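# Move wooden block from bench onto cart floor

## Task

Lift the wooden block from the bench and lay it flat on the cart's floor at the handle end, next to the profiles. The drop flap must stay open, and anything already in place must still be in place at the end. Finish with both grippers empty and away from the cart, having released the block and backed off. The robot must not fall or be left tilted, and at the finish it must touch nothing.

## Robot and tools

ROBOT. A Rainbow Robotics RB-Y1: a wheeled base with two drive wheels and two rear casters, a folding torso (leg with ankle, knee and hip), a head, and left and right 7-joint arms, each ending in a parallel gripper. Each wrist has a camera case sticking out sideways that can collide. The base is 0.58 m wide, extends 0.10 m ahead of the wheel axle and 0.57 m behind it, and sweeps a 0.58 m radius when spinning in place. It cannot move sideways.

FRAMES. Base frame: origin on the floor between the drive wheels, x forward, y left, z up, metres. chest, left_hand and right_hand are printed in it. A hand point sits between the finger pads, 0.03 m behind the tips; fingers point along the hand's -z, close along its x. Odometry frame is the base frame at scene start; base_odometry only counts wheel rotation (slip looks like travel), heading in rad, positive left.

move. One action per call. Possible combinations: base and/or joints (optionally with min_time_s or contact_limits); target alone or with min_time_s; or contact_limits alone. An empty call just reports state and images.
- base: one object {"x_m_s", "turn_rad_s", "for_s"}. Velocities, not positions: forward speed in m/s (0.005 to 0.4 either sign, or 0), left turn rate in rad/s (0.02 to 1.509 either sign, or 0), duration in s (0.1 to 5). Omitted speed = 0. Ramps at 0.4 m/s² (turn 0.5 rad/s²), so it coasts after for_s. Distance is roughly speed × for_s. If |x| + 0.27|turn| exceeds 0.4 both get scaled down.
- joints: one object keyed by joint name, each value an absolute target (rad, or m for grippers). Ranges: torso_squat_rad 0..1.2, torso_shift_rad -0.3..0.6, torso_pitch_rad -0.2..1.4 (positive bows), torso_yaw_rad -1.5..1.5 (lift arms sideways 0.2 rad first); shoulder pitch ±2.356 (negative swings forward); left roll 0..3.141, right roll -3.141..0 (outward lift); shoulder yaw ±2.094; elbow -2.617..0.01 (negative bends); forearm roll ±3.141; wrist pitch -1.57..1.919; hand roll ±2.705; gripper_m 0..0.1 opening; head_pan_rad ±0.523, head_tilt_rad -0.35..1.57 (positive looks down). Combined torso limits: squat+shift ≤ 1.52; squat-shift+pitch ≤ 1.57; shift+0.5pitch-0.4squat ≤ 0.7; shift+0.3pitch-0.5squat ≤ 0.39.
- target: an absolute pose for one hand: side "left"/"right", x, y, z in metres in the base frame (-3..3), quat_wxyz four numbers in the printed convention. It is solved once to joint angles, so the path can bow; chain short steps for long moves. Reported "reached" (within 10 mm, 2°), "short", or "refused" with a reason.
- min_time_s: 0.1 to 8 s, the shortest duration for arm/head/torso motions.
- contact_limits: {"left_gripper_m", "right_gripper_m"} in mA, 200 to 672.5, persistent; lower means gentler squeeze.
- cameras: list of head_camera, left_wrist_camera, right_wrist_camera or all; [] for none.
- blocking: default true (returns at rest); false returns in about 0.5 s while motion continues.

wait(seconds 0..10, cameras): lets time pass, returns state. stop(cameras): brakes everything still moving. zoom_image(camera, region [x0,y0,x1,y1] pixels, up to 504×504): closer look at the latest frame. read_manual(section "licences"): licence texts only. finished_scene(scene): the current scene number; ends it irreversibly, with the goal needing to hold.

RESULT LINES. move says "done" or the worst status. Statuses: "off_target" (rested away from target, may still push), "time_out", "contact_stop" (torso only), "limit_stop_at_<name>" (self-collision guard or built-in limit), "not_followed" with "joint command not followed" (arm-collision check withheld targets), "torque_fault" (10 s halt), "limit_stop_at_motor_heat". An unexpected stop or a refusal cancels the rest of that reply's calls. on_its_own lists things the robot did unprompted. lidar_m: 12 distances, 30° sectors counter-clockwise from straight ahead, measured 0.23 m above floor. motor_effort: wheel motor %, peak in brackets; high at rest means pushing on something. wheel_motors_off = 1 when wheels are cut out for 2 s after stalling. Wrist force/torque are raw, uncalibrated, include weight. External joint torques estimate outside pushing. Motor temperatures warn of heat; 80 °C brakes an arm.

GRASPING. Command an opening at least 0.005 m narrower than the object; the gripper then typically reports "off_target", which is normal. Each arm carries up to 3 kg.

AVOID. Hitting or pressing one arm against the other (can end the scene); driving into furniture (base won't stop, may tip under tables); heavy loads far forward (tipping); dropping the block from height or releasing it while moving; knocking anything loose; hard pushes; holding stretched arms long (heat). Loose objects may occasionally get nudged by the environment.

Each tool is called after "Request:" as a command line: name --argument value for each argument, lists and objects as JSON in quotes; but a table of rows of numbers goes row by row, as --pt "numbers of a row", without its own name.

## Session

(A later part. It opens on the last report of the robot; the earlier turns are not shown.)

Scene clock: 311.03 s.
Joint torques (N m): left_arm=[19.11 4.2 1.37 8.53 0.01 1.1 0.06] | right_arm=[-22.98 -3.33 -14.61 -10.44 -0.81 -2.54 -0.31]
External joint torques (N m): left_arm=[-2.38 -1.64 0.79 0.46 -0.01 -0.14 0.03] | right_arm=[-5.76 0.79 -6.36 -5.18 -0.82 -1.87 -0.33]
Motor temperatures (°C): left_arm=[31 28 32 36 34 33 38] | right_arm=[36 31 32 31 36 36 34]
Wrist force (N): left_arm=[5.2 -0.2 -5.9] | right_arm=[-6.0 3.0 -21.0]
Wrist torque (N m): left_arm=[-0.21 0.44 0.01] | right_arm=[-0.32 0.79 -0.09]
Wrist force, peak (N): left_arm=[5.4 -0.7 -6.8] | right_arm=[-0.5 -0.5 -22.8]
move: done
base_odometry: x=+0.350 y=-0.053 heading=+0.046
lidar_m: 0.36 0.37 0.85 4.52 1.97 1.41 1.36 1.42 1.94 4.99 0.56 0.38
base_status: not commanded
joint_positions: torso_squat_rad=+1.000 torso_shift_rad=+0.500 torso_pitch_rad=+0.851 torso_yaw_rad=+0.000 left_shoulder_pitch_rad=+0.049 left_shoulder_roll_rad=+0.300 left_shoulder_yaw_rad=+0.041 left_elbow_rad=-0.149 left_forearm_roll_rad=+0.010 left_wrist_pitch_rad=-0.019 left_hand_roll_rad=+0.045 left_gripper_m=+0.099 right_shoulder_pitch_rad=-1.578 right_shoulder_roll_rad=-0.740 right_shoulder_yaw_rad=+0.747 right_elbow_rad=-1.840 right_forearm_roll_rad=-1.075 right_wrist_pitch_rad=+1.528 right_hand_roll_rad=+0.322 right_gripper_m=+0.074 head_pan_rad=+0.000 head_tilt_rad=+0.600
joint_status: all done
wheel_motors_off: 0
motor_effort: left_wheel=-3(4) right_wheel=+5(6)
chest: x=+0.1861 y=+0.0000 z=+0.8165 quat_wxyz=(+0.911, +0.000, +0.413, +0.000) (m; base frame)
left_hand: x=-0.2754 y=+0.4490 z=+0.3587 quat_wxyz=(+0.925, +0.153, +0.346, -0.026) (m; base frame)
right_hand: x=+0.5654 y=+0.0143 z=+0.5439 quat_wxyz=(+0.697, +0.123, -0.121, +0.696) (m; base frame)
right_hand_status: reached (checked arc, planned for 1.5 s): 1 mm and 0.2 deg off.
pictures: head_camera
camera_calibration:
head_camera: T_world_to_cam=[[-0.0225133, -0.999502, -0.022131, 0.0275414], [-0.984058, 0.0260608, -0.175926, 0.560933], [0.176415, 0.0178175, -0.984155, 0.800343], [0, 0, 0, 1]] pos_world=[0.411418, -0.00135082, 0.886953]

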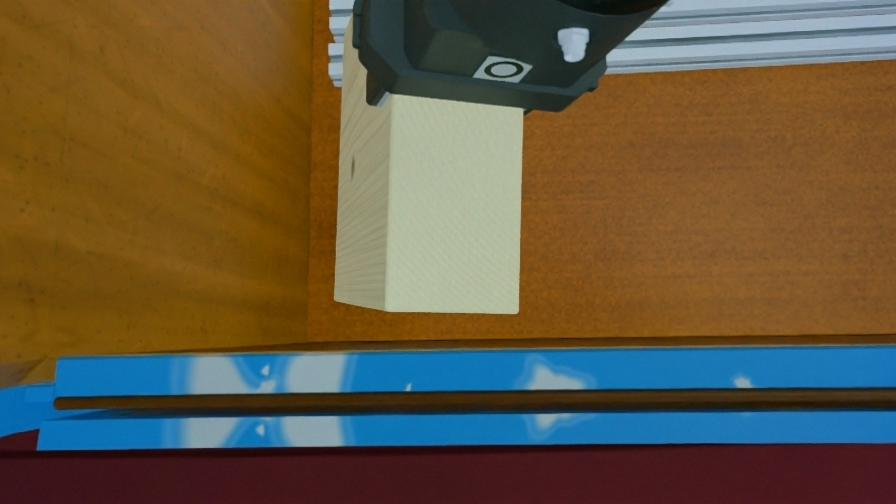

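Request:
move --target '{"side":"right","x":0.562,"y":0.015,"z":0.535,"quat_wxyz":[0.7019,0.159,-0.0862,0.689]}' --min_time_s 1 --cameras '["head_camera"]'

Request:
zoom_image --camera "head_camera" --region '[280, 0, 680, 400]'

Scene clock: 316.40 s.
Joint torques (N m): left_arm=[19.16 4.67 1.34 8.28 -0.01 0.96 0] | right_arm=[-26.81 -1.13 -14.64 -9.33 -1.76 -1.93 0.25]
External joint torques (N m): left_arm=[-2.34 -1.17 0.75 0.21 -0.03 -0.28 -0.04] | right_arm=[-9.12 3.03 -6.52 -3.93 -1.56 -1.34 0.24]
Motor temperatures (°C): left_arm=[32 28 32 36 34 33 38] | right_arm=[36 30 32 31 36 36 34]
Wrist force (N): left_arm=[5.1 -0.4 -6.3] | right_arm=[-5.9 0.1 -21.4]
Wrist torque (N m): left_arm=[-0.11 0.40 0.04] | right_arm=[-0.48 0.79 -0.07]
Wrist force, peak (N): left_arm=[5.3 -1.2 -7.1] | right_arm=[-5.9 2.6 -21.5]
move: done
base_odometry: x=+0.350 y=-0.053 heading=+0.046
lidar_m: 0.36 0.38 0.85 4.51 1.97 1.42 1.35 1.43 1.92 4.99 0.54 0.38
base_status: not commanded
joint_positions: torso_squat_rad=+1.000 torso_shift_rad=+0.500 torso_pitch_rad=+0.851 torso_yaw_rad=+0.000 left_shoulder_pitch_rad=+0.049 left_shoulder_roll_rad=+0.300 left_shoulder_yaw_rad=+0.041 left_elbow_rad=-0.149 left_forearm_roll_rad=+0.010 left_wrist_pitch_rad=-0.019 left_hand_roll_rad=+0.045 left_gripper_m=+0.099 right_shoulder_pitch_rad=-1.584 right_shoulder_roll_rad=-0.715 right_shoulder_yaw_rad=+0.737 right_elbow_rad=-1.737 right_forearm_roll_rad=-1.158 right_wrist_pitch_rad=+1.539 right_hand_roll_rad=+0.369 right_gripper_m=+0.074 head_pan_rad=+0.000 head_tilt_rad=+0.600
joint_status: all done
wheel_motors_off: 0
motor_effort: left_wheel=-3(4) right_wheel=+5(6)
chest: x=+0.1861 y=+0.0000 z=+0.8165 quat_wxyz=(+0.911, +0.000, +0.413, +0.000) (m; base frame)
left_hand: x=-0.2754 y=+0.4490 z=+0.3587 quat_wxyz=(+0.925, +0.153, +0.346, -0.026) (m; base frame)
right_hand: x=+0.5613 y=+0.0141 z=+0.5336 quat_wxyz=(+0.702, +0.159, -0.084, +0.689) (m; base frame)
right_hand_status: reached (checked arc, planned for 1.0 s): 2 mm and 0.2 deg off.
pictures: head_camera
camera_calibration:
head_camera: T_world_to_cam=[[-0.0225133, -0.999502, -0.022131, 0.0275414], [-0.984058, 0.0260608, -0.175926, 0.560933], [0.176415, 0.0178175, -0.984155, 0.800343], [0, 0, 0, 1]] pos_world=[0.411418, -0.00135082, 0.886953]

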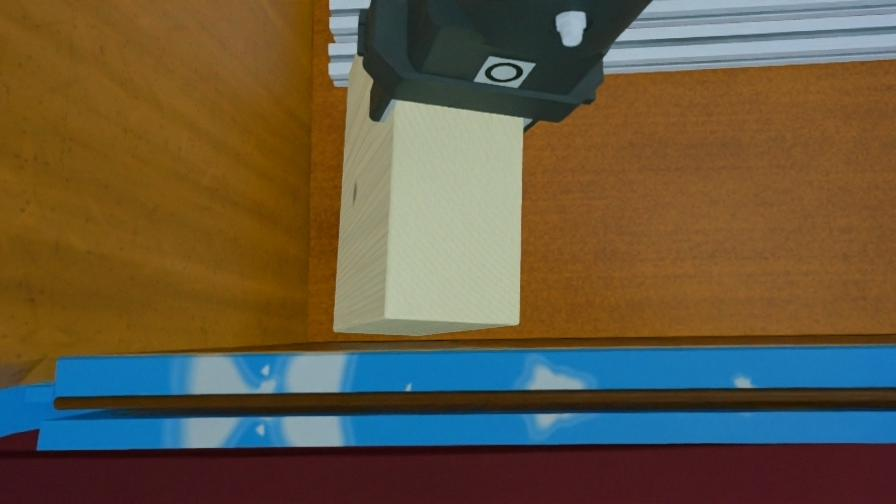

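Scaled by 1.260 from the camera's 896x504 image, which has a finer 1280x720 frame.

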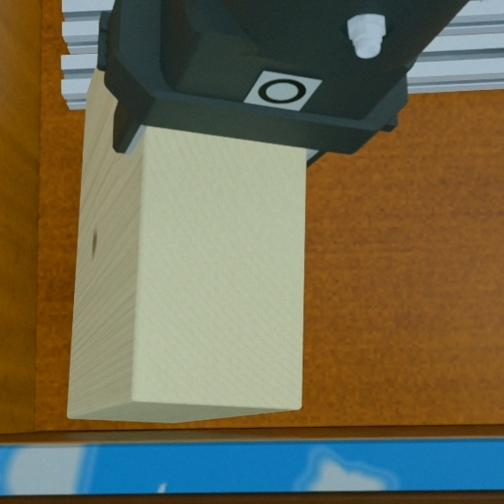

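Request:
move --target '{"side":"right","x":0.557,"y":0.022,"z":0.513,"quat_wxyz":[0.7019,0.159,-0.0862,0.689]}' --min_time_s 1 --cameras '["head_camera"]'

Request:
zoom_image --camera "head_camera" --region '[280, 0, 680, 400]'

Scene clock: 319.63 s.
Joint torques (N m): left_arm=[19.14 4.49 1.59 8.45 -0.05 1.09 0.07] | right_arm=[-22.04 0.16 -10.33 -9.72 -1.96 -2.07 0.19]
External joint torques (N m): left_arm=[-2.35 -1.35 1.01 0.38 -0.07 -0.15 0.04] | right_arm=[-4.57 3.88 -2.41 -4.02 -1.76 -1.49 0.17]
Motor temperatures (°C): left_arm=[32 28 32 36 34 33 38] | right_arm=[36 30 32 31 36 36 34]
Wrist force (N): left_arm=[5.3 -0.5 -6.5] | right_arm=[-5.5 -1.7 -20.1]
Wrist torque (N m): left_arm=[-0.11 0.43 0.02] | right_arm=[-0.74 0.79 -0.06]
Wrist force, peak (N): left_arm=[5.9 -0.3 -6.5] | right_arm=[-6.4 0.1 -21.4]
move: done
base_odometry: x=+0.350 y=-0.053 heading=+0.046
lidar_m: 0.36 0.39 0.85 4.52 1.96 1.43 1.36 1.41 1.94 4.99 0.55 0.38
base_status: not commanded
joint_positions: torso_squat_rad=+1.000 torso_shift_rad=+0.500 torso_pitch_rad=+0.851 torso_yaw_rad=+0.000 left_shoulder_pitch_rad=+0.049 left_shoulder_roll_rad=+0.300 left_shoulder_yaw_rad=+0.041 left_elbow_rad=-0.149 left_forearm_roll_rad=+0.010 left_wrist_pitch_rad=-0.019 left_hand_roll_rad=+0.045 left_gripper_m=+0.099 right_shoulder_pitch_rad=-1.557 right_shoulder_roll_rad=-0.686 right_shoulder_yaw_rad=+0.767 right_elbow_rad=-1.705 right_forearm_roll_rad=-1.115 right_wrist_pitch_rad=+1.494 right_hand_roll_rad=+0.383 right_gripper_m=+0.074 head_pan_rad=+0.000 head_tilt_rad=+0.600
joint_status: all done
wheel_motors_off: 0
motor_effort: left_wheel=-3(4) right_wheel=+4(6)
chest: x=+0.1861 y=+0.0000 z=+0.8165 quat_wxyz=(+0.911, +0.000, +0.413, +0.000) (m; base frame)
left_hand: x=-0.2754 y=+0.4490 z=+0.3587 quat_wxyz=(+0.925, +0.153, +0.346, -0.026) (m; base frame)
right_hand: x=+0.5569 y=+0.0211 z=+0.5122 quat_wxyz=(+0.702, +0.158, -0.085, +0.689) (m; base frame)
right_hand_status: reached (checked arc, planned for 1.0 s): 1 mm and 0.2 deg off.
pictures: head_camera
camera_calibration:
head_camera: T_world_to_cam=[[-0.0225133, -0.999502, -0.022131, 0.0275414], [-0.984058, 0.0260608, -0.175926, 0.560933], [0.176415, 0.0178175, -0.984155, 0.800343], [0, 0, 0, 1]] pos_world=[0.411418, -0.00135082, 0.886953]

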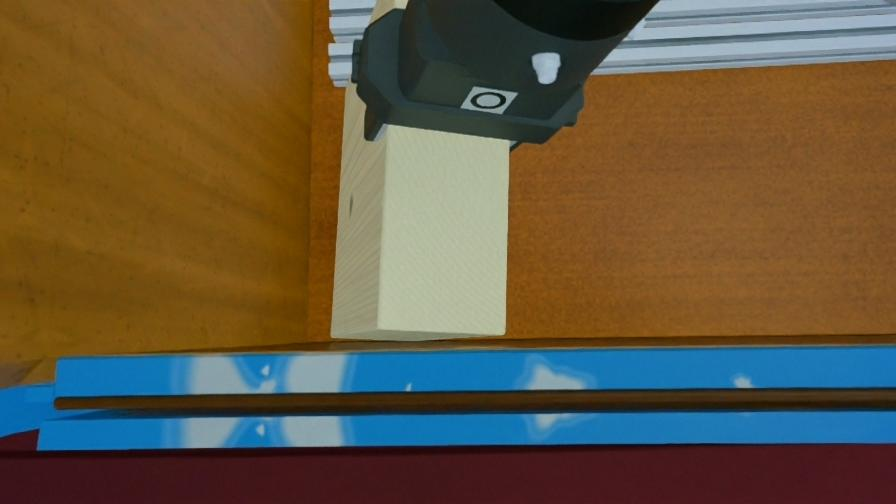

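Scaled by 1.260 from the camera's 896x504 image, which has a finer 1280x720 frame.

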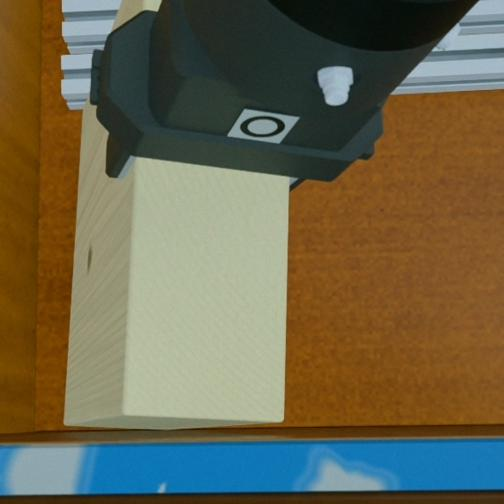

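Request:
move --target '{"side":"right","x":0.558,"y":0.023,"z":0.505,"quat_wxyz":[0.7019,0.159,-0.0862,0.689]}' --min_time_s 0.8 --cameras '[]'

Request:
move --target '{"side":"right","x":0.558,"y":0.023,"z":0.499,"quat_wxyz":[0.7019,0.159,-0.0862,0.689]}' --min_time_s 0.8 --cameras '["head_camera"]'

Scene clock: 322.47 s.
Joint torques (N m): left_arm=[18.75 4.67 1.34 8.4 0.09 1.05 0.05] | right_arm=[-15.84 0 -6.06 -4.58 0.55 -3.07 0.88]
External joint torques (N m): left_arm=[-2.71 -1.17 0.76 0.34 0.07 -0.19 0.01] | right_arm=[1.65 3.65 1.81 1.19 0.75 -2.48 0.87]
Motor temperatures (°C): left_arm=[32 28 32 36 34 33 38] | right_arm=[36 30 32 31 36 36 34]
Wrist force (N): left_arm=[5.0 -0.3 -6.5] | right_arm=[-2.6 9.8 9.2]
Wrist torque (N m): left_arm=[-0.13 0.43 0.06] | right_arm=[-0.43 1.27 -0.60]
Wrist force, peak (N): left_arm=[5.2 0.7 -6.9] | right_arm=[-6.1 -1.5 -21.2]
move: done
base_odometry: x=+0.350 y=-0.053 heading=+0.046
lidar_m: 0.36 0.38 0.86 4.52 1.97 1.42 1.36 1.43 1.93 4.99 0.55 0.38
base_status: not commanded
joint_positions: torso_squat_rad=+1.000 torso_shift_rad=+0.500 torso_pitch_rad=+0.850 torso_yaw_rad=+0.000 left_shoulder_pitch_rad=+0.049 left_shoulder_roll_rad=+0.300 left_shoulder_yaw_rad=+0.041 left_elbow_rad=-0.149 left_forearm_roll_rad=+0.010 left_wrist_pitch_rad=-0.019 left_hand_roll_rad=+0.045 left_gripper_m=+0.099 right_shoulder_pitch_rad=-1.552 right_shoulder_roll_rad=-0.678 right_shoulder_yaw_rad=+0.774 right_elbow_rad=-1.685 right_forearm_roll_rad=-1.105 right_wrist_pitch_rad=+1.477 right_hand_roll_rad=+0.398 right_gripper_m=+0.074 head_pan_rad=+0.000 head_tilt_rad=+0.600
joint_status: all done
wheel_motors_off: 0
motor_effort: left_wheel=-4(4) right_wheel=+9(9)
chest: x=+0.1857 y=+0.0000 z=+0.8167 quat_wxyz=(+0.911, +0.000, +0.412, +0.000) (m; base frame)
left_hand: x=-0.2753 y=+0.4490 z=+0.3585 quat_wxyz=(+0.925, +0.153, +0.346, -0.026) (m; base frame)
right_hand: x=+0.5581 y=+0.0225 z=+0.5061 quat_wxyz=(+0.702, +0.158, -0.087, +0.689) (m; base frame)
right_hand_status: reached (checked arc, planned for 0.8 s): 1 mm and 0.1 deg off.
pictures: none
No camera images: "cameras" was empty.

Scene clock: 323.60 s.
Joint torques (N m): left_arm=[18.85 4.59 1.5 8.36 -0.07 1.08 0.09] | right_arm=[-2.93 -3.65 4.5 6.03 6.07 -1.37 1.86]
External joint torques (N m): left_arm=[-2.58 -1.27 0.91 0.31 -0.09 -0.16 0.05] | right_arm=[14.59 -0.06 12.34 11.85 6.28 -0.77 1.84]
Motor temperatures (°C): left_arm=[32 28 32 36 34 33 38] | right_arm=[36 30 32 31 36 36 34]
Wrist force (N): left_arm=[5.6 -0.9 -5.6] | right_arm=[8.3 23.7 56.6]
Wrist torque (N m): left_arm=[-0.11 0.52 0.02] | right_arm=[0.35 0.36 -1.86]
Wrist force, peak (N): left_arm=[5.9 -1.1 -6.0] | right_arm=[8.4 24.1 57.7]
move: done
base_odometry: x=+0.350 y=-0.053 heading=+0.046
lidar_m: 0.36 0.37 0.86 4.51 1.98 1.43 1.36 1.42 1.93 4.98 0.54 0.39
base_status: not commanded
joint_positions: torso_squat_rad=+1.000 torso_shift_rad=+0.499 torso_pitch_rad=+0.848 torso_yaw_rad=+0.000 left_shoulder_pitch_rad=+0.049 left_shoulder_roll_rad=+0.300 left_shoulder_yaw_rad=+0.041 left_elbow_rad=-0.149 left_forearm_roll_rad=+0.010 left_wrist_pitch_rad=-0.019 left_hand_roll_rad=+0.045 left_gripper_m=+0.099 right_shoulder_pitch_rad=-1.548 right_shoulder_roll_rad=-0.672 right_shoulder_yaw_rad=+0.778 right_elbow_rad=-1.671 right_forearm_roll_rad=-1.099 right_wrist_pitch_rad=+1.463 right_hand_roll_rad=+0.410 right_gripper_m=+0.074 head_pan_rad=+0.000 head_tilt_rad=+0.600
joint_status: all done
wheel_motors_off: 0
motor_effort: left_wheel=-4(5) right_wheel=+9(11)
chest: x=+0.1849 y=+0.0000 z=+0.8172 quat_wxyz=(+0.912, +0.000, +0.411, +0.000) (m; base frame)
left_hand: x=-0.2751 y=+0.4490 z=+0.3581 quat_wxyz=(+0.926, +0.153, +0.345, -0.026) (m; base frame)
right_hand: x=+0.5588 y=+0.0243 z=+0.5032 quat_wxyz=(+0.701, +0.159, -0.090, +0.690) (m; base frame)
right_hand_status: reached (checked arc, planned for 0.8 s): 4 mm and 0.5 deg off.
pictures: head_camera
camera_calibration:
head_camera: T_world_to_cam=[[-0.0226594, -0.999498, -0.0221337, 0.027606], [-0.983514, 0.0262591, -0.178915, 0.562324], [0.179406, 0.0177147, -0.983616, 0.800235], [0, 0, 0, 1]] pos_world=[0.410112, -0.00134997, 0.888343]

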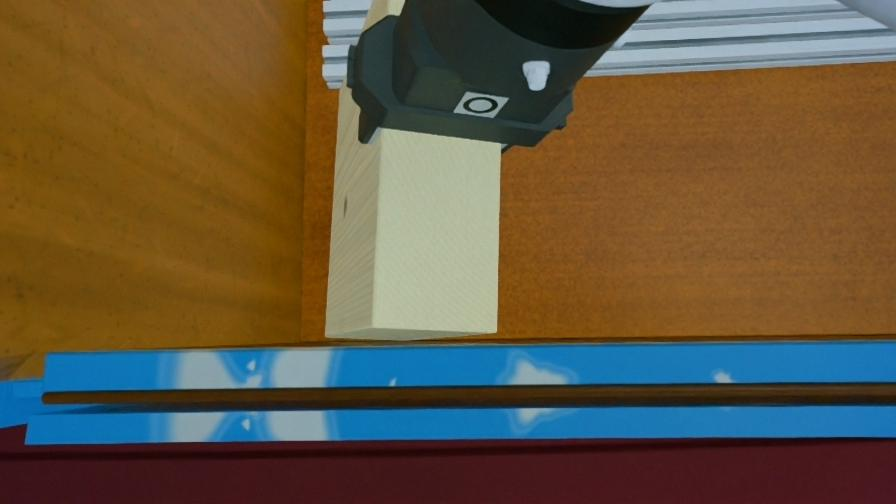

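Request:
move --target '{"side":"right","x":0.558,"y":-0.004,"z":0.502,"quat_wxyz":[0.6768,0.2039,-0.1321,0.6951]}' --min_time_s 1 --cameras '["head_camera"]'

Request:
move --target '{"side":"right","x":0.558,"y":-0.034,"z":0.490,"quat_wxyz":[0.6623,0.2476,-0.177,0.6845]}' --min_time_s 1 --cameras '["head_camera"]'

Scene clock: 329.40 s.
Joint torques (N m): left_arm=[18.95 4.64 1.37 8.55 -0.04 1.11 0.03] | right_arm=[-18.03 -5 -10.52 -9.26 -1.69 -1.2 0.42]
External joint torques (N m): left_arm=[-2.53 -1.2 0.79 0.49 -0.06 -0.13 -0.01] | right_arm=[-1.96 0.35 -2.57 -3.36 -1.3 -0.49 0.39]
Motor temperatures (°C): left_arm=[32 28 32 36 34 33 38] | right_arm=[35 30 32 31 36 36 34]
Wrist force (N): left_arm=[5.1 -0.3 -5.9] | right_arm=[-5.4 -2.6 -11.7]
Wrist torque (N m): left_arm=[-0.20 0.41 0.07] | right_arm=[-0.11 0.51 -0.29]
Wrist force, peak (N): left_arm=[5.8 0.0 -6.5] | right_arm=[8.6 24.2 56.8]
move: done
base_odometry: x=+0.350 y=-0.053 heading=+0.046
lidar_m: 0.36 0.38 0.86 4.51 1.97 1.42 1.35 1.43 1.94 4.98 0.56 0.38
base_status: not commanded
joint_positions: torso_squat_rad=+1.000 torso_shift_rad=+0.500 torso_pitch_rad=+0.850 torso_yaw_rad=+0.000 left_shoulder_pitch_rad=+0.049 left_shoulder_roll_rad=+0.300 left_shoulder_yaw_rad=+0.041 left_elbow_rad=-0.149 left_forearm_roll_rad=+0.010 left_wrist_pitch_rad=-0.019 left_hand_roll_rad=+0.045 left_gripper_m=+0.099 right_shoulder_pitch_rad=-1.423 right_shoulder_roll_rad=-0.790 right_shoulder_yaw_rad=+0.694 right_elbow_rad=-1.739 right_forearm_roll_rad=-1.199 right_wrist_pitch_rad=+1.353 right_hand_roll_rad=+0.570 right_gripper_m=+0.074 head_pan_rad=+0.000 head_tilt_rad=+0.600
joint_status: all done
wheel_motors_off: 0
motor_effort: left_wheel=-1(4) right_wheel=+5(12)
chest: x=+0.1859 y=+0.0000 z=+0.8166 quat_wxyz=(+0.911, +0.000, +0.412, +0.000) (m; base frame)
left_hand: x=-0.2754 y=+0.4490 z=+0.3586 quat_wxyz=(+0.925, +0.153, +0.346, -0.026) (m; base frame)
right_hand: x=+0.5581 y=-0.0042 z=+0.5000 quat_wxyz=(+0.678, +0.204, -0.131, +0.694) (m; base frame)
right_hand_status: reached (checked arc, planned for 1.0 s): 2 mm and 0.2 deg off.
pictures: head_camera
camera_calibration:
head_camera: T_world_to_cam=[[-0.0224861, -0.9995, -0.0222417, 0.027628], [-0.983969, 0.0260627, -0.176425, 0.561176], [0.176916, 0.0179181, -0.984063, 0.800285], [0, 0, 0, 1]] pos_world=[0.411217, -0.00135107, 0.887151]

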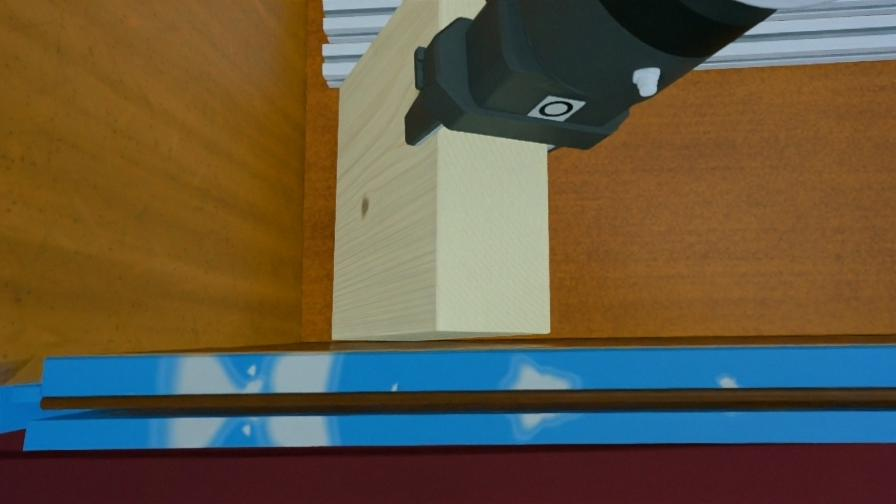

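Scene clock: 330.73 s.
Joint torques (N m): left_arm=[19.1 4.46 1.49 8.54 -0.08 1.15 0.07] | right_arm=[-16.26 -8.63 -10.49 -8.63 -1.55 -0.71 0.82]
External joint torques (N m): left_arm=[-2.38 -1.38 0.9 0.48 -0.1 -0.09 0.03] | right_arm=[-1.86 -1.47 -2.56 -2.62 -0.94 0.03 0.79]
Motor temperatures (°C): left_arm=[32 28 32 36 34 33 38] | right_arm=[35 30 32 31 36 36 34]
Wrist force (N): left_arm=[5.5 -0.5 -6.3] | right_arm=[-5.1 -1.8 -14.0]
Wrist torque (N m): left_arm=[-0.17 0.45 0.05] | right_arm=[-0.12 -0.01 -0.52]
Wrist force, peak (N): left_arm=[5.5 -0.8 -6.6] | right_arm=[-9.1 0.1 -20.6]
move: done
base_odometry: x=+0.350 y=-0.053 heading=+0.046
lidar_m: 0.36 0.39 0.84 4.52 1.97 1.41 1.36 1.42 1.94 4.98 0.54 0.39
base_status: not commanded
joint_positions: torso_squat_rad=+1.000 torso_shift_rad=+0.500 torso_pitch_rad=+0.850 torso_yaw_rad=+0.000 left_shoulder_pitch_rad=+0.049 left_shoulder_roll_rad=+0.300 left_shoulder_yaw_rad=+0.041 left_elbow_rad=-0.149 left_forearm_roll_rad=+0.010 left_wrist_pitch_rad=-0.019 left_hand_roll_rad=+0.045 left_gripper_m=+0.099 right_shoulder_pitch_rad=-1.276 right_shoulder_roll_rad=-0.881 right_shoulder_yaw_rad=+0.606 right_elbow_rad=-1.744 right_forearm_roll_rad=-1.322 right_wrist_pitch_rad=+1.220 right_hand_roll_rad=+0.765 right_gripper_m=+0.074 head_pan_rad=+0.000 head_tilt_rad=+0.600
joint_status: all done
wheel_motors_off: 0
motor_effort: left_wheel=-3(4) right_wheel=+2(6)
chest: x=+0.1859 y=+0.0000 z=+0.8165 quat_wxyz=(+0.911, +0.000, +0.412, +0.000) (m; base frame)
left_hand: x=-0.2754 y=+0.4490 z=+0.3586 quat_wxyz=(+0.925, +0.153, +0.346, -0.026) (m; base frame)
right_hand: x=+0.5580 y=-0.0340 z=+0.4897 quat_wxyz=(+0.664, +0.246, -0.177, +0.684) (m; base frame)
right_hand_status: reached (checked arc, planned for 1.0 s): 0 mm and 0.2 deg off.
pictures: head_camera
camera_calibration:
head_camera: T_world_to_cam=[[-0.0224861, -0.9995, -0.0222417, 0.027728], [-0.983969, 0.0260627, -0.176425, 0.561173], [0.176916, 0.0179181, -0.984063, 0.800284], [0, 0, 0, 1]] pos_world=[0.411217, -0.00125107, 0.887151]

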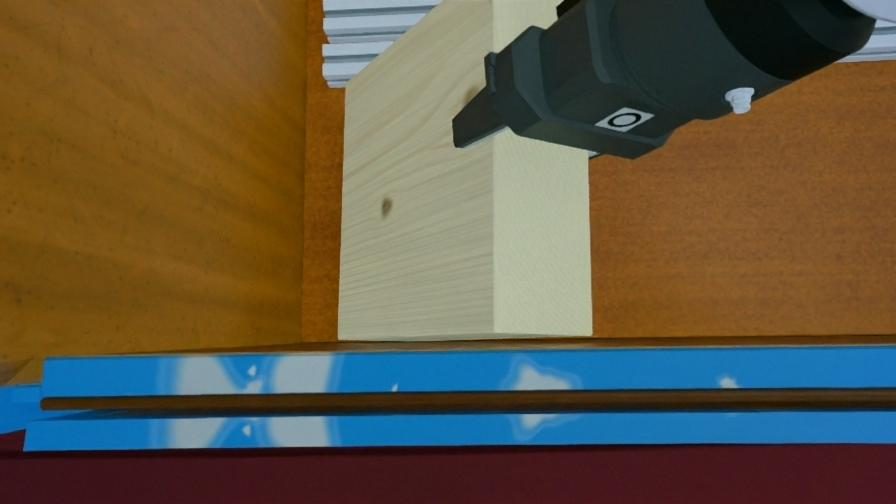

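Request:
move --target '{"side":"right","x":0.557,"y":-0.054,"z":0.478,"quat_wxyz":[0.6438,0.2901,-0.2218,0.6711]}' --min_time_s 1 --cameras '[]'

Request:
move --target '{"side":"right","x":0.557,"y":-0.077,"z":0.460,"quat_wxyz":[0.6243,0.3319,-0.2649,0.6555]}' --min_time_s 1 --cameras '["head_camera"]'

Request:
move --target '{"side":"right","x":0.557,"y":-0.106,"z":0.432,"quat_wxyz":[0.593,0.385,-0.321,0.63]}' --min_time_s 1 --cameras '["head_camera"]'

Scene clock: 333.87 s.
Joint torques (N m): left_arm=[19.05 4.48 1.38 8.33 0.08 1.06 0.05] | right_arm=[-15.44 -5.17 -10.31 -11.04 -4.38 -1.16 0]
External joint torques (N m): left_arm=[-2.44 -1.36 0.8 0.26 0.06 -0.17 0.01] | right_arm=[-2.37 3.25 -2.58 -4.92 -3.52 -0.53 -0.03]
Motor temperatures (°C): left_arm=[32 28 32 36 34 33 38] | right_arm=[35 30 32 31 36 36 34]
Wrist force (N): left_arm=[5.0 -0.8 -5.9] | right_arm=[-11.0 -3.6 -12.1]
Wrist torque (N m): left_arm=[-0.12 0.42 0.02] | right_arm=[-0.47 1.13 -0.17]
Wrist force, peak (N): left_arm=[5.8 -0.5 -6.4] | right_arm=[-11.4 -2.1 -17.7]
move: done
base_odometry: x=+0.350 y=-0.053 heading=+0.046
lidar_m: 0.36 0.38 0.85 4.50 1.96 1.43 1.35 1.43 1.93 5.00 0.53 0.38
base_status: not commanded
joint_positions: torso_squat_rad=+1.000 torso_shift_rad=+0.500 torso_pitch_rad=+0.850 torso_yaw_rad=+0.000 left_shoulder_pitch_rad=+0.049 left_shoulder_roll_rad=+0.300 left_shoulder_yaw_rad=+0.041 left_elbow_rad=-0.149 left_forearm_roll_rad=+0.010 left_wrist_pitch_rad=-0.019 left_hand_roll_rad=+0.045 left_gripper_m=+0.099 right_shoulder_pitch_rad=-1.156 right_shoulder_roll_rad=-0.913 right_shoulder_yaw_rad=+0.530 right_elbow_rad=-1.681 right_forearm_roll_rad=-1.475 right_wrist_pitch_rad=+1.125 right_hand_roll_rad=+1.003 right_gripper_m=+0.074 head_pan_rad=+0.000 head_tilt_rad=+0.600
joint_status: all done
wheel_motors_off: 0
motor_effort: left_wheel=-5(6) right_wheel=+4(6)
chest: x=+0.1859 y=+0.0000 z=+0.8165 quat_wxyz=(+0.911, +0.000, +0.413, +0.000) (m; base frame)
left_hand: x=-0.2754 y=+0.4490 z=+0.3586 quat_wxyz=(+0.925, +0.153, +0.346, -0.026) (m; base frame)
right_hand: x=+0.5571 y=-0.0548 z=+0.4774 quat_wxyz=(+0.646, +0.288, -0.222, +0.671) (m; base frame)
right_hand_status: reached (checked arc, planned for 1.0 s): 1 mm and 0.3 deg off.
pictures: none
No camera images: "cameras" was empty.

Scene clock: 335.20 s.
Joint torques (N m): left_arm=[18.95 4.64 1.44 8.41 -0.03 1.08 0.08] | right_arm=[-11.33 -7.2 -8.61 -9.73 -3.22 0.77 0.66]
External joint torques (N m): left_arm=[-2.53 -1.21 0.86 0.34 -0.05 -0.16 0.04] | right_arm=[0.68 2.23 -1.31 -3.59 -2.08 1.1 0.62]
Motor temperatures (°C): left_arm=[32 28 32 36 34 33 38] | right_arm=[35 30 32 31 36 36 34]
Wrist force (N): left_arm=[5.3 -0.7 -5.5] | right_arm=[-8.9 -7.1 -7.8]
Wrist torque (N m): left_arm=[-0.17 0.46 0.04] | right_arm=[0.20 0.83 -0.53]
Wrist force, peak (N): left_arm=[5.0 0.3 -7.0] | right_arm=[-13.2 -2.7 -16.4]
move: done
base_odometry: x=+0.350 y=-0.053 heading=+0.046
lidar_m: 0.36 0.38 0.85 4.52 1.96 1.41 1.36 1.43 1.92 5.00 0.55 0.38
base_status: not commanded
joint_positions: torso_squat_rad=+1.000 torso_shift_rad=+0.500 torso_pitch_rad=+0.850 torso_yaw_rad=+0.000 left_shoulder_pitch_rad=+0.049 left_shoulder_roll_rad=+0.300 left_shoulder_yaw_rad=+0.041 left_elbow_rad=-0.149 left_forearm_roll_rad=+0.010 left_wrist_pitch_rad=-0.019 left_hand_roll_rad=+0.045 left_gripper_m=+0.099 right_shoulder_pitch_rad=-1.064 right_shoulder_roll_rad=-0.900 right_shoulder_yaw_rad=+0.455 right_elbow_rad=-1.543 right_forearm_roll_rad=-1.659 right_wrist_pitch_rad=+1.097 right_hand_roll_rad=+1.299 right_gripper_m=+0.074 head_pan_rad=+0.000 head_tilt_rad=+0.600
joint_status: all done
wheel_motors_off: 0
motor_effort: left_wheel=-4(5) right_wheel=+3(6)
chest: x=+0.1859 y=+0.0000 z=+0.8165 quat_wxyz=(+0.911, +0.000, +0.412, +0.000) (m; base frame)
left_hand: x=-0.2754 y=+0.4490 z=+0.3586 quat_wxyz=(+0.925, +0.153, +0.346, -0.026) (m; base frame)
right_hand: x=+0.5572 y=-0.0770 z=+0.4604 quat_wxyz=(+0.626, +0.329, -0.266, +0.655) (m; base frame)
right_hand_status: reached (checked arc, planned for 1.0 s): 0 mm and 0.4 deg off.
pictures: head_camera
camera_calibration:
head_camera: T_world_to_cam=[[-0.0225047, -0.999502, -0.0221415, 0.0275449], [-0.983986, 0.0260615, -0.17633, 0.561081], [0.176819, 0.0178187, -0.984082, 0.800244], [0, 0, 0, 1]] pos_world=[0.411217, -0.00135082, 0.887051]

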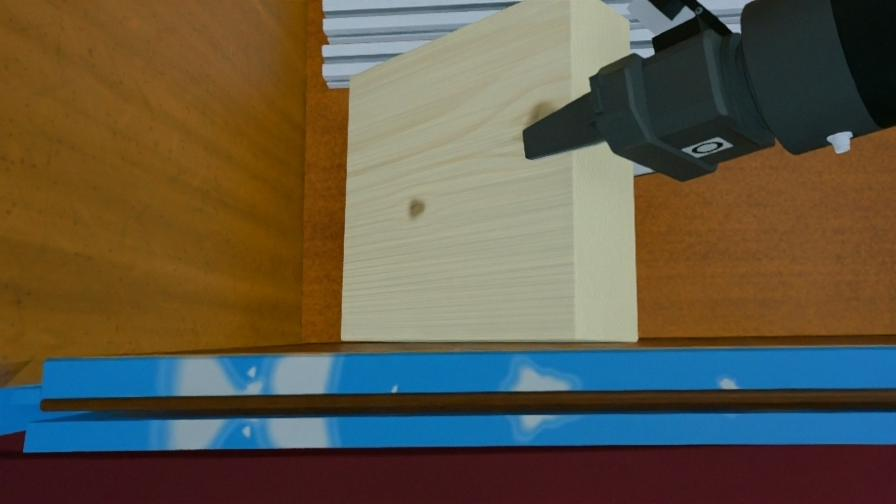

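Scene clock: 338.20 s.
Joint torques (N m): left_arm=[19.09 4.64 1.36 8.24 -0.05 1.11 -0.06] | right_arm=[9.81 23.28 -1.63 -3.59 -6.27 1.48 0.04]
External joint torques (N m): left_arm=[-2.28 -1.13 0.78 0.21 -0.07 -0.12 -0.1] | right_arm=[21.59 34.14 4.81 2.07 -4.87 1.27 0]
Motor temperatures (°C): left_arm=[32 28 32 36 34 33 38] | right_arm=[35 31 32 31 36 36 34]
Wrist force (N): left_arm=[5.2 -0.7 -6.4] | right_arm=[-17.5 -0.3 -11.7]
Wrist torque (N m): left_arm=[-0.07 0.40 0.03] | right_arm=[-0.17 1.71 -0.05]
Wrist force, peak (N): left_arm=[5.6 -0.6 -6.4] | right_arm=[-21.4 -22.5 -9.4]
move: short
base_odometry: x=+0.350 y=-0.053 heading=+0.046
lidar_m: 0.35 0.37 0.83 4.54 1.96 1.42 1.35 1.43 1.94 4.98 0.54 0.37
base_status: not commanded
joint_positions: torso_squat_rad=+1.000 torso_shift_rad=+0.498 torso_pitch_rad=+0.845 torso_yaw_rad=-0.001 left_shoulder_pitch_rad=+0.049 left_shoulder_roll_rad=+0.300 left_shoulder_yaw_rad=+0.041 left_elbow_rad=-0.149 left_forearm_roll_rad=+0.010 left_wrist_pitch_rad=-0.019 left_hand_roll_rad=+0.045 left_gripper_m=+0.099 right_shoulder_pitch_rad=-1.055 right_shoulder_roll_rad=-0.843 right_shoulder_yaw_rad=+0.370 right_elbow_rad=-1.219 right_forearm_roll_rad=-1.889 right_wrist_pitch_rad=+1.206 right_hand_roll_rad=+1.725 right_gripper_m=+0.074 head_pan_rad=+0.000 head_tilt_rad=+0.600
joint_status: right_shoulder_pitch_rad time_out (moved +0.009 of +0.028); right_shoulder_roll_rad time_out (moved +0.057 of +0.083); the others done
wheel_motors_off: 0
on_its_own: right_shoulder_roll_rad is held at -0.835, not at your -0.817, since a time_out
motor_effort: left_wheel=+1(13) right_wheel=-17(36)
chest: x=+0.1841 y=+0.0012 z=+0.8179 quat_wxyz=(+0.912, -0.002, +0.410, -0.001) (m; base frame)
left_hand: x=-0.2750 y=+0.4484 z=+0.3562 quat_wxyz=(+0.926, +0.151, +0.344, -0.026) (m; base frame)
right_hand: x=+0.5695 y=-0.1145 z=+0.4429 quat_wxyz=(+0.592, +0.366, -0.325, +0.640) (m; base frame)
right_hand_status: short (checked arc, planned for 1.0 s): time_out, 19 mm and 2.5 deg off.
pictures: head_camera
camera_calibration:
head_camera: T_world_to_cam=[[-0.0219373, -0.99958, -0.018932, 0.0259714], [-0.983089, 0.0250113, -0.181415, 0.563579], [0.181812, 0.0146321, -0.983224, 0.800331], [0, 0, 0, 1]] pos_world=[0.409108, 0.000154075, 0.889638]

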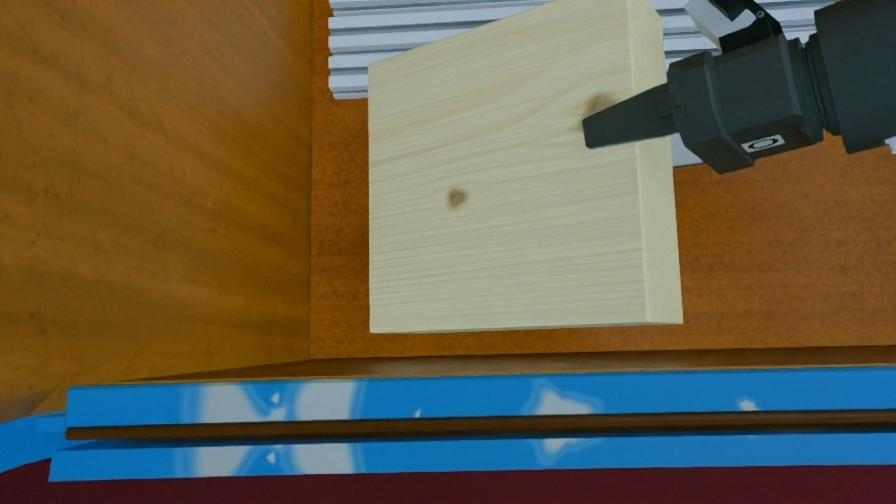

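Request:
move --target '{"side":"right","x":0.567,"y":-0.077,"z":0.465,"quat_wxyz":[0.6243,0.3319,-0.2649,0.6555]}' --min_time_s 1.5 --cameras '["head_camera"]'

Scene clock: 348.20 s.
Joint torques (N m): left_arm=[18.99 4.52 1.36 8.4 -0.01 1.08 0.03] | right_arm=[-21.18 -8.35 -10.28 -12.43 -5.51 -0.51 -0.26]
External joint torques (N m): left_arm=[-2.5 -1.31 0.78 0.33 -0.03 -0.16 -0.01] | right_arm=[-8.53 1.29 -2.94 -6.47 -4.35 -0.25 -0.29]
Motor temperatures (°C): left_arm=[32 28 32 36 34 33 38] | right_arm=[35 31 32 31 37 36 34]
Wrist force (N): left_arm=[4.5 -0.2 -6.1] | right_arm=[-15.3 -0.8 -14.4]
Wrist torque (N m): left_arm=[-0.23 0.34 0.05] | right_arm=[-0.26 1.60 -0.05]
Wrist force, peak (N): left_arm=[5.3 -0.6 -6.7] | right_arm=[-16.9 -1.5 -14.6]
move: done
base_odometry: x=+0.350 y=-0.053 heading=+0.046
lidar_m: 0.36 0.37 0.85 4.51 1.96 1.41 1.36 1.42 1.93 5.00 0.54 0.38
base_status: not commanded
joint_positions: torso_squat_rad=+1.000 torso_shift_rad=+0.500 torso_pitch_rad=+0.851 torso_yaw_rad=+0.000 left_shoulder_pitch_rad=+0.049 left_shoulder_roll_rad=+0.300 left_shoulder_yaw_rad=+0.041 left_elbow_rad=-0.149 left_forearm_roll_rad=+0.010 left_wrist_pitch_rad=-0.019 left_hand_roll_rad=+0.045 left_gripper_m=+0.099 right_shoulder_pitch_rad=-1.109 right_shoulder_roll_rad=-0.898 right_shoulder_yaw_rad=+0.477 right_elbow_rad=-1.470 right_forearm_roll_rad=-1.715 right_wrist_pitch_rad=+1.111 right_hand_roll_rad=+1.350 right_gripper_m=+0.074 head_pan_rad=+0.000 head_tilt_rad=+0.600
joint_status: all done
wheel_motors_off: 0
motor_effort: left_wheel=-2(3) right_wheel=+2(25)
chest: x=+0.1860 y=+0.0001 z=+0.8165 quat_wxyz=(+0.911, +0.000, +0.413, +0.000) (m; base frame)
left_hand: x=-0.2754 y=+0.4490 z=+0.3586 quat_wxyz=(+0.925, +0.153, +0.346, -0.026) (m; base frame)
right_hand: x=+0.5664 y=-0.0781 z=+0.4603 quat_wxyz=(+0.622, +0.338, -0.267, +0.653) (m; base frame)
right_hand_status: reached (checked arc, planned for 1.5 s): 5 mm and 0.9 deg off.
pictures: head_camera
camera_calibration:
head_camera: T_world_to_cam=[[-0.0225261, -0.999503, -0.0220359, 0.0275603], [-0.984023, 0.0260602, -0.176123, 0.560991], [0.176609, 0.0177165, -0.984122, 0.800248], [0, 0, 0, 1]] pos_world=[0.411318, -0.00125057, 0.886952]

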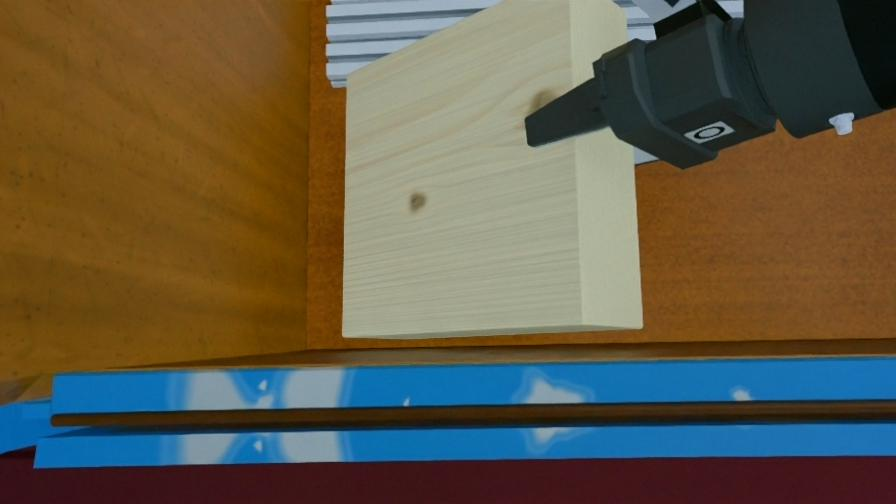

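Request:
move --joints '{"torso_squat_rad":0.9,"torso_shift_rad":0.45}' --min_time_s 2 --cameras '[]'

Request:
move --target '{"side":"right","x":0.562,"y":-0.077,"z":0.463,"quat_wxyz":[0.6243,0.3319,-0.2649,0.6555]}' --min_time_s 1.5 --cameras '["head_camera"]'

Scene clock: 354.13 s.
Joint torques (N m): left_arm=[18.86 4.34 1.61 8.5 -0.04 1.01 0.02] | right_arm=[-20.87 -8.71 -10.61 -12.15 -5.48 -0.67 -0.18]
External joint torques (N m): left_arm=[-2.63 -1.5 1.03 0.43 -0.06 -0.23 -0.02] | right_arm=[-8.23 0.93 -3.27 -6.2 -4.31 -0.42 -0.22]
Motor temperatures (°C): left_arm=[32 28 32 36 34 33 38] | right_arm=[35 31 32 31 37 36 34]
Wrist force (N): left_arm=[5.0 -0.4 -5.5] | right_arm=[-15.5 -1.0 -15.0]
Wrist torque (N m): left_arm=[-0.22 0.42 0.07] | right_arm=[-0.34 1.59 -0.07]
Wrist force, peak (N): left_arm=[6.1 -0.1 -7.0] | right_arm=[-16.3 -0.8 -14.9]
move: done
base_odometry: x=+0.350 y=-0.053 heading=+0.046
lidar_m: 0.35 0.37 0.86 4.51 1.97 1.41 1.36 1.43 1.93 4.91 0.52 0.37
base_status: not commanded
joint_positions: torso_squat_rad=+0.900 torso_shift_rad=+0.450 torso_pitch_rad=+0.851 torso_yaw_rad=+0.000 left_shoulder_pitch_rad=+0.049 left_shoulder_roll_rad=+0.300 left_shoulder_yaw_rad=+0.041 left_elbow_rad=-0.149 left_forearm_roll_rad=+0.010 left_wrist_pitch_rad=-0.019 left_hand_roll_rad=+0.045 left_gripper_m=+0.099 right_shoulder_pitch_rad=-1.109 right_shoulder_roll_rad=-0.898 right_shoulder_yaw_rad=+0.477 right_elbow_rad=-1.470 right_forearm_roll_rad=-1.715 right_wrist_pitch_rad=+1.111 right_hand_roll_rad=+1.350 right_gripper_m=+0.074 head_pan_rad=+0.000 head_tilt_rad=+0.600
joint_status: all done
wheel_motors_off: 0
motor_effort: left_wheel=-2(3) right_wheel=+3(4)
chest: x=+0.1941 y=+0.0001 z=+0.8763 quat_wxyz=(+0.911, +0.000, +0.413, +0.000) (m; base frame)
left_hand: x=-0.2675 y=+0.4490 z=+0.4186 quat_wxyz=(+0.925, +0.153, +0.346, -0.026) (m; base frame)
right_hand: x=+0.5744 y=-0.0781 z=+0.5200 quat_wxyz=(+0.622, +0.339, -0.267, +0.653) (m; base frame)
pictures: none
No camera images: "cameras" was empty.

Scene clock: 355.97 s.
Joint torques (N m): left_arm=[19.1 4.45 1.31 8.45 -0.09 1.03 0.02] | right_arm=[-17.01 -5.53 -9.19 -11.51 -5.32 0.04 0.29]
External joint torques (N m): left_arm=[-2.39 -1.39 0.73 0.38 -0.11 -0.21 -0.02] | right_arm=[-4.95 3.24 -2.88 -5.51 -4.19 0.08 0.26]
Motor temperatures (°C): left_arm=[32 28 32 36 34 33 38] | right_arm=[35 31 32 31 37 36 34]
Wrist force (N): left_arm=[5.4 -0.6 -5.7] | right_arm=[-15.5 -1.0 -14.1]
Wrist torque (N m): left_arm=[-0.15 0.44 0.06] | right_arm=[-0.27 1.62 -0.05]
Wrist force, peak (N): left_arm=[6.0 -0.1 -6.2] | right_arm=[-15.9 -0.7 -15.2]
move: done
base_odometry: x=+0.350 y=-0.053 heading=+0.046
lidar_m: 0.36 0.38 0.85 4.51 1.95 1.41 1.36 1.42 1.94 4.92 0.52 0.37
base_status: not commanded
joint_positions: torso_squat_rad=+0.900 torso_shift_rad=+0.450 torso_pitch_rad=+0.851 torso_yaw_rad=+0.000 left_shoulder_pitch_rad=+0.049 left_shoulder_roll_rad=+0.300 left_shoulder_yaw_rad=+0.041 left_elbow_rad=-0.149 left_forearm_roll_rad=+0.010 left_wrist_pitch_rad=-0.019 left_hand_roll_rad=+0.045 left_gripper_m=+0.099 right_shoulder_pitch_rad=-1.087 right_shoulder_roll_rad=-0.806 right_shoulder_yaw_rad=+0.518 right_elbow_rad=-1.308 right_forearm_roll_rad=-1.689 right_wrist_pitch_rad=+1.059 right_hand_roll_rad=+1.501 right_gripper_m=+0.074 head_pan_rad=+0.000 head_tilt_rad=+0.600
joint_status: all done
wheel_motors_off: 0
motor_effort: left_wheel=-1(2) right_wheel=+2(4)
chest: x=+0.1941 y=+0.0001 z=+0.8763 quat_wxyz=(+0.911, +0.000, +0.413, +0.000) (m; base frame)
left_hand: x=-0.2675 y=+0.4490 z=+0.4186 quat_wxyz=(+0.925, +0.153, +0.346, -0.026) (m; base frame)
right_hand: x=+0.5609 y=-0.0780 z=+0.4624 quat_wxyz=(+0.626, +0.330, -0.264, +0.656) (m; base frame)
right_hand_status: reached (checked arc, planned for 1.5 s): 2 mm and 0.3 deg off.
pictures: head_camera
camera_calibration:
head_camera: T_world_to_cam=[[-0.0225318, -0.999503, -0.0220308, 0.0290558], [-0.984075, 0.0260597, -0.175831, 0.579223], [0.176318, 0.0177182, -0.984174, 0.857743], [0, 0, 0, 1]] pos_world=[0.419418, -0.00125057, 0.946653]

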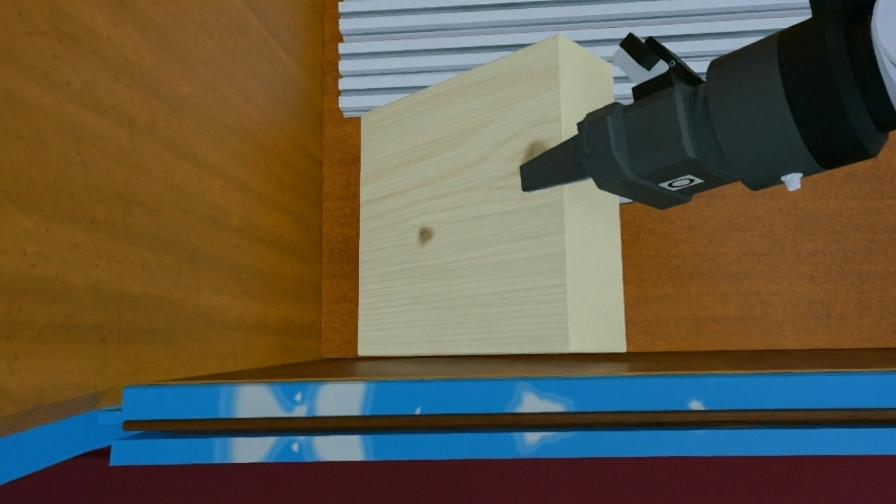

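Request:
move --target '{"side":"right","x":0.560,"y":-0.095,"z":0.444,"quat_wxyz":[0.609,0.359,-0.294,0.643]}' --min_time_s 1 --cameras '[]'

Request:
move --target '{"side":"right","x":0.560,"y":-0.106,"z":0.43,"quat_wxyz":[0.593,0.385,-0.321,0.63]}' --min_time_s 1 --cameras '["head_camera"]'

Scene clock: 359.73 s.
Joint torques (N m): left_arm=[18.83 4.7 1.56 8.38 0 1 0.03] | right_arm=[-13.21 -7.22 -8.42 -8.87 -3.79 1.3 0.1]
External joint torques (N m): left_arm=[-2.65 -1.14 0.98 0.32 -0.02 -0.24 0] | right_arm=[-1.53 1.93 -2.92 -3.24 -2.54 0.95 0.06]
Motor temperatures (°C): left_arm=[32 28 32 36 34 33 38] | right_arm=[35 31 32 31 37 36 34]
Wrist force (N): left_arm=[4.8 -0.5 -6.4] | right_arm=[-11.8 -0.9 -7.9]
Wrist torque (N m): left_arm=[-0.18 0.37 0.01] | right_arm=[-0.32 0.84 -0.11]
Wrist force, peak (N): left_arm=[5.4 -0.5 -6.7] | right_arm=[-16.1 0.4 -15.0]
move: done
base_odometry: x=+0.350 y=-0.053 heading=+0.046
lidar_m: 0.35 0.38 0.85 4.51 1.96 1.42 1.36 1.43 1.93 4.92 0.52 0.38
base_status: not commanded
joint_positions: torso_squat_rad=+0.900 torso_shift_rad=+0.450 torso_pitch_rad=+0.850 torso_yaw_rad=+0.000 left_shoulder_pitch_rad=+0.049 left_shoulder_roll_rad=+0.300 left_shoulder_yaw_rad=+0.041 left_elbow_rad=-0.149 left_forearm_roll_rad=+0.010 left_wrist_pitch_rad=-0.019 left_hand_roll_rad=+0.045 left_gripper_m=+0.099 right_shoulder_pitch_rad=-1.080 right_shoulder_roll_rad=-0.753 right_shoulder_yaw_rad=+0.463 right_elbow_rad=-1.103 right_forearm_roll_rad=-1.817 right_wrist_pitch_rad=+1.123 right_hand_roll_rad=+1.757 right_gripper_m=+0.074 head_pan_rad=+0.000 head_tilt_rad=+0.600
joint_status: all done
wheel_motors_off: 0
motor_effort: left_wheel=+0(3) right_wheel=+3(4)
chest: x=+0.1938 y=+0.0000 z=+0.8764 quat_wxyz=(+0.911, +0.000, +0.412, +0.000) (m; base frame)
left_hand: x=-0.2675 y=+0.4490 z=+0.4185 quat_wxyz=(+0.925, +0.153, +0.346, -0.026) (m; base frame)
right_hand: x=+0.5595 y=-0.0950 z=+0.4445 quat_wxyz=(+0.611, +0.356, -0.294, +0.643) (m; base frame)
right_hand_status: reached (checked arc, planned for 1.0 s): 1 mm and 0.4 deg off.
pictures: none
No camera images: "cameras" was empty.

Scene clock: 361.07 s.
Joint torques (N m): left_arm=[18.95 4.45 1.54 8.4 -0.02 1.08 -0.05] | right_arm=[-15.42 -7.33 -6.42 -7.88 -3.65 2.68 0.14]
External joint torques (N m): left_arm=[-2.54 -1.39 0.96 0.34 -0.04 -0.16 -0.09] | right_arm=[-3.4 1.87 -2.08 -2.95 -2.36 1.94 0.09]
Motor temperatures (°C): left_arm=[32 28 32 36 34 33 38] | right_arm=[35 31 32 31 37 36 34]
Wrist force (N): left_arm=[5.2 -0.4 -6.0] | right_arm=[-13.3 -1.7 -8.1]
Wrist torque (N m): left_arm=[-0.19 0.42 0.07] | right_arm=[-0.23 0.71 -0.49]
Wrist force, peak (N): left_arm=[6.4 -0.8 -5.6] | right_arm=[-19.6 -1.9 -12.5]
move: done
base_odometry: x=+0.350 y=-0.053 heading=+0.046
lidar_m: 0.35 0.38 0.85 4.52 1.98 1.41 1.35 1.44 1.92 4.92 0.53 0.38
base_status: not commanded
joint_positions: torso_squat_rad=+0.900 torso_shift_rad=+0.450 torso_pitch_rad=+0.850 torso_yaw_rad=+0.000 left_shoulder_pitch_rad=+0.049 left_shoulder_roll_rad=+0.300 left_shoulder_yaw_rad=+0.041 left_elbow_rad=-0.149 left_forearm_roll_rad=+0.010 left_wrist_pitch_rad=-0.019 left_hand_roll_rad=+0.045 left_gripper_m=+0.099 right_shoulder_pitch_rad=-1.144 right_shoulder_roll_rad=-0.678 right_shoulder_yaw_rad=+0.423 right_elbow_rad=-0.810 right_forearm_roll_rad=-1.912 right_wrist_pitch_rad=+1.242 right_hand_roll_rad=+2.004 right_gripper_m=+0.074 head_pan_rad=+0.000 head_tilt_rad=+0.600
joint_status: all done
wheel_motors_off: 0
motor_effort: left_wheel=-2(3) right_wheel=+1(4)
chest: x=+0.1939 y=+0.0000 z=+0.8764 quat_wxyz=(+0.911, +0.000, +0.412, +0.000) (m; base frame)
left_hand: x=-0.2675 y=+0.4490 z=+0.4185 quat_wxyz=(+0.925, +0.153, +0.346, -0.026) (m; base frame)
right_hand: x=+0.5595 y=-0.1066 z=+0.4294 quat_wxyz=(+0.594, +0.384, -0.320, +0.630) (m; base frame)
right_hand_status: reached (checked arc, planned for 1.0 s): 1 mm and 0.2 deg off.
pictures: head_camera
camera_calibration:
head_camera: T_world_to_cam=[[-0.0225047, -0.999502, -0.0221415, 0.0291511], [-0.983986, 0.0260615, -0.17633, 0.579513], [0.176819, 0.0178187, -0.984082, 0.857774], [0, 0, 0, 1]] pos_world=[0.419217, -0.00125082, 0.946951]

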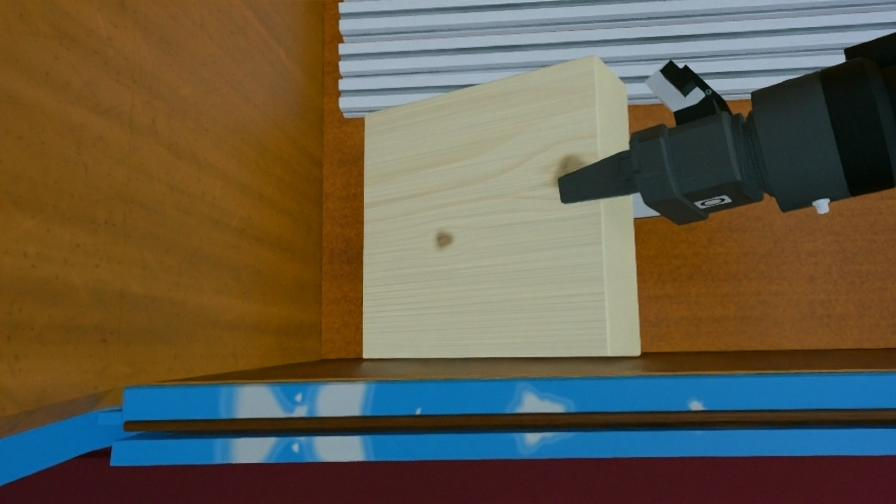

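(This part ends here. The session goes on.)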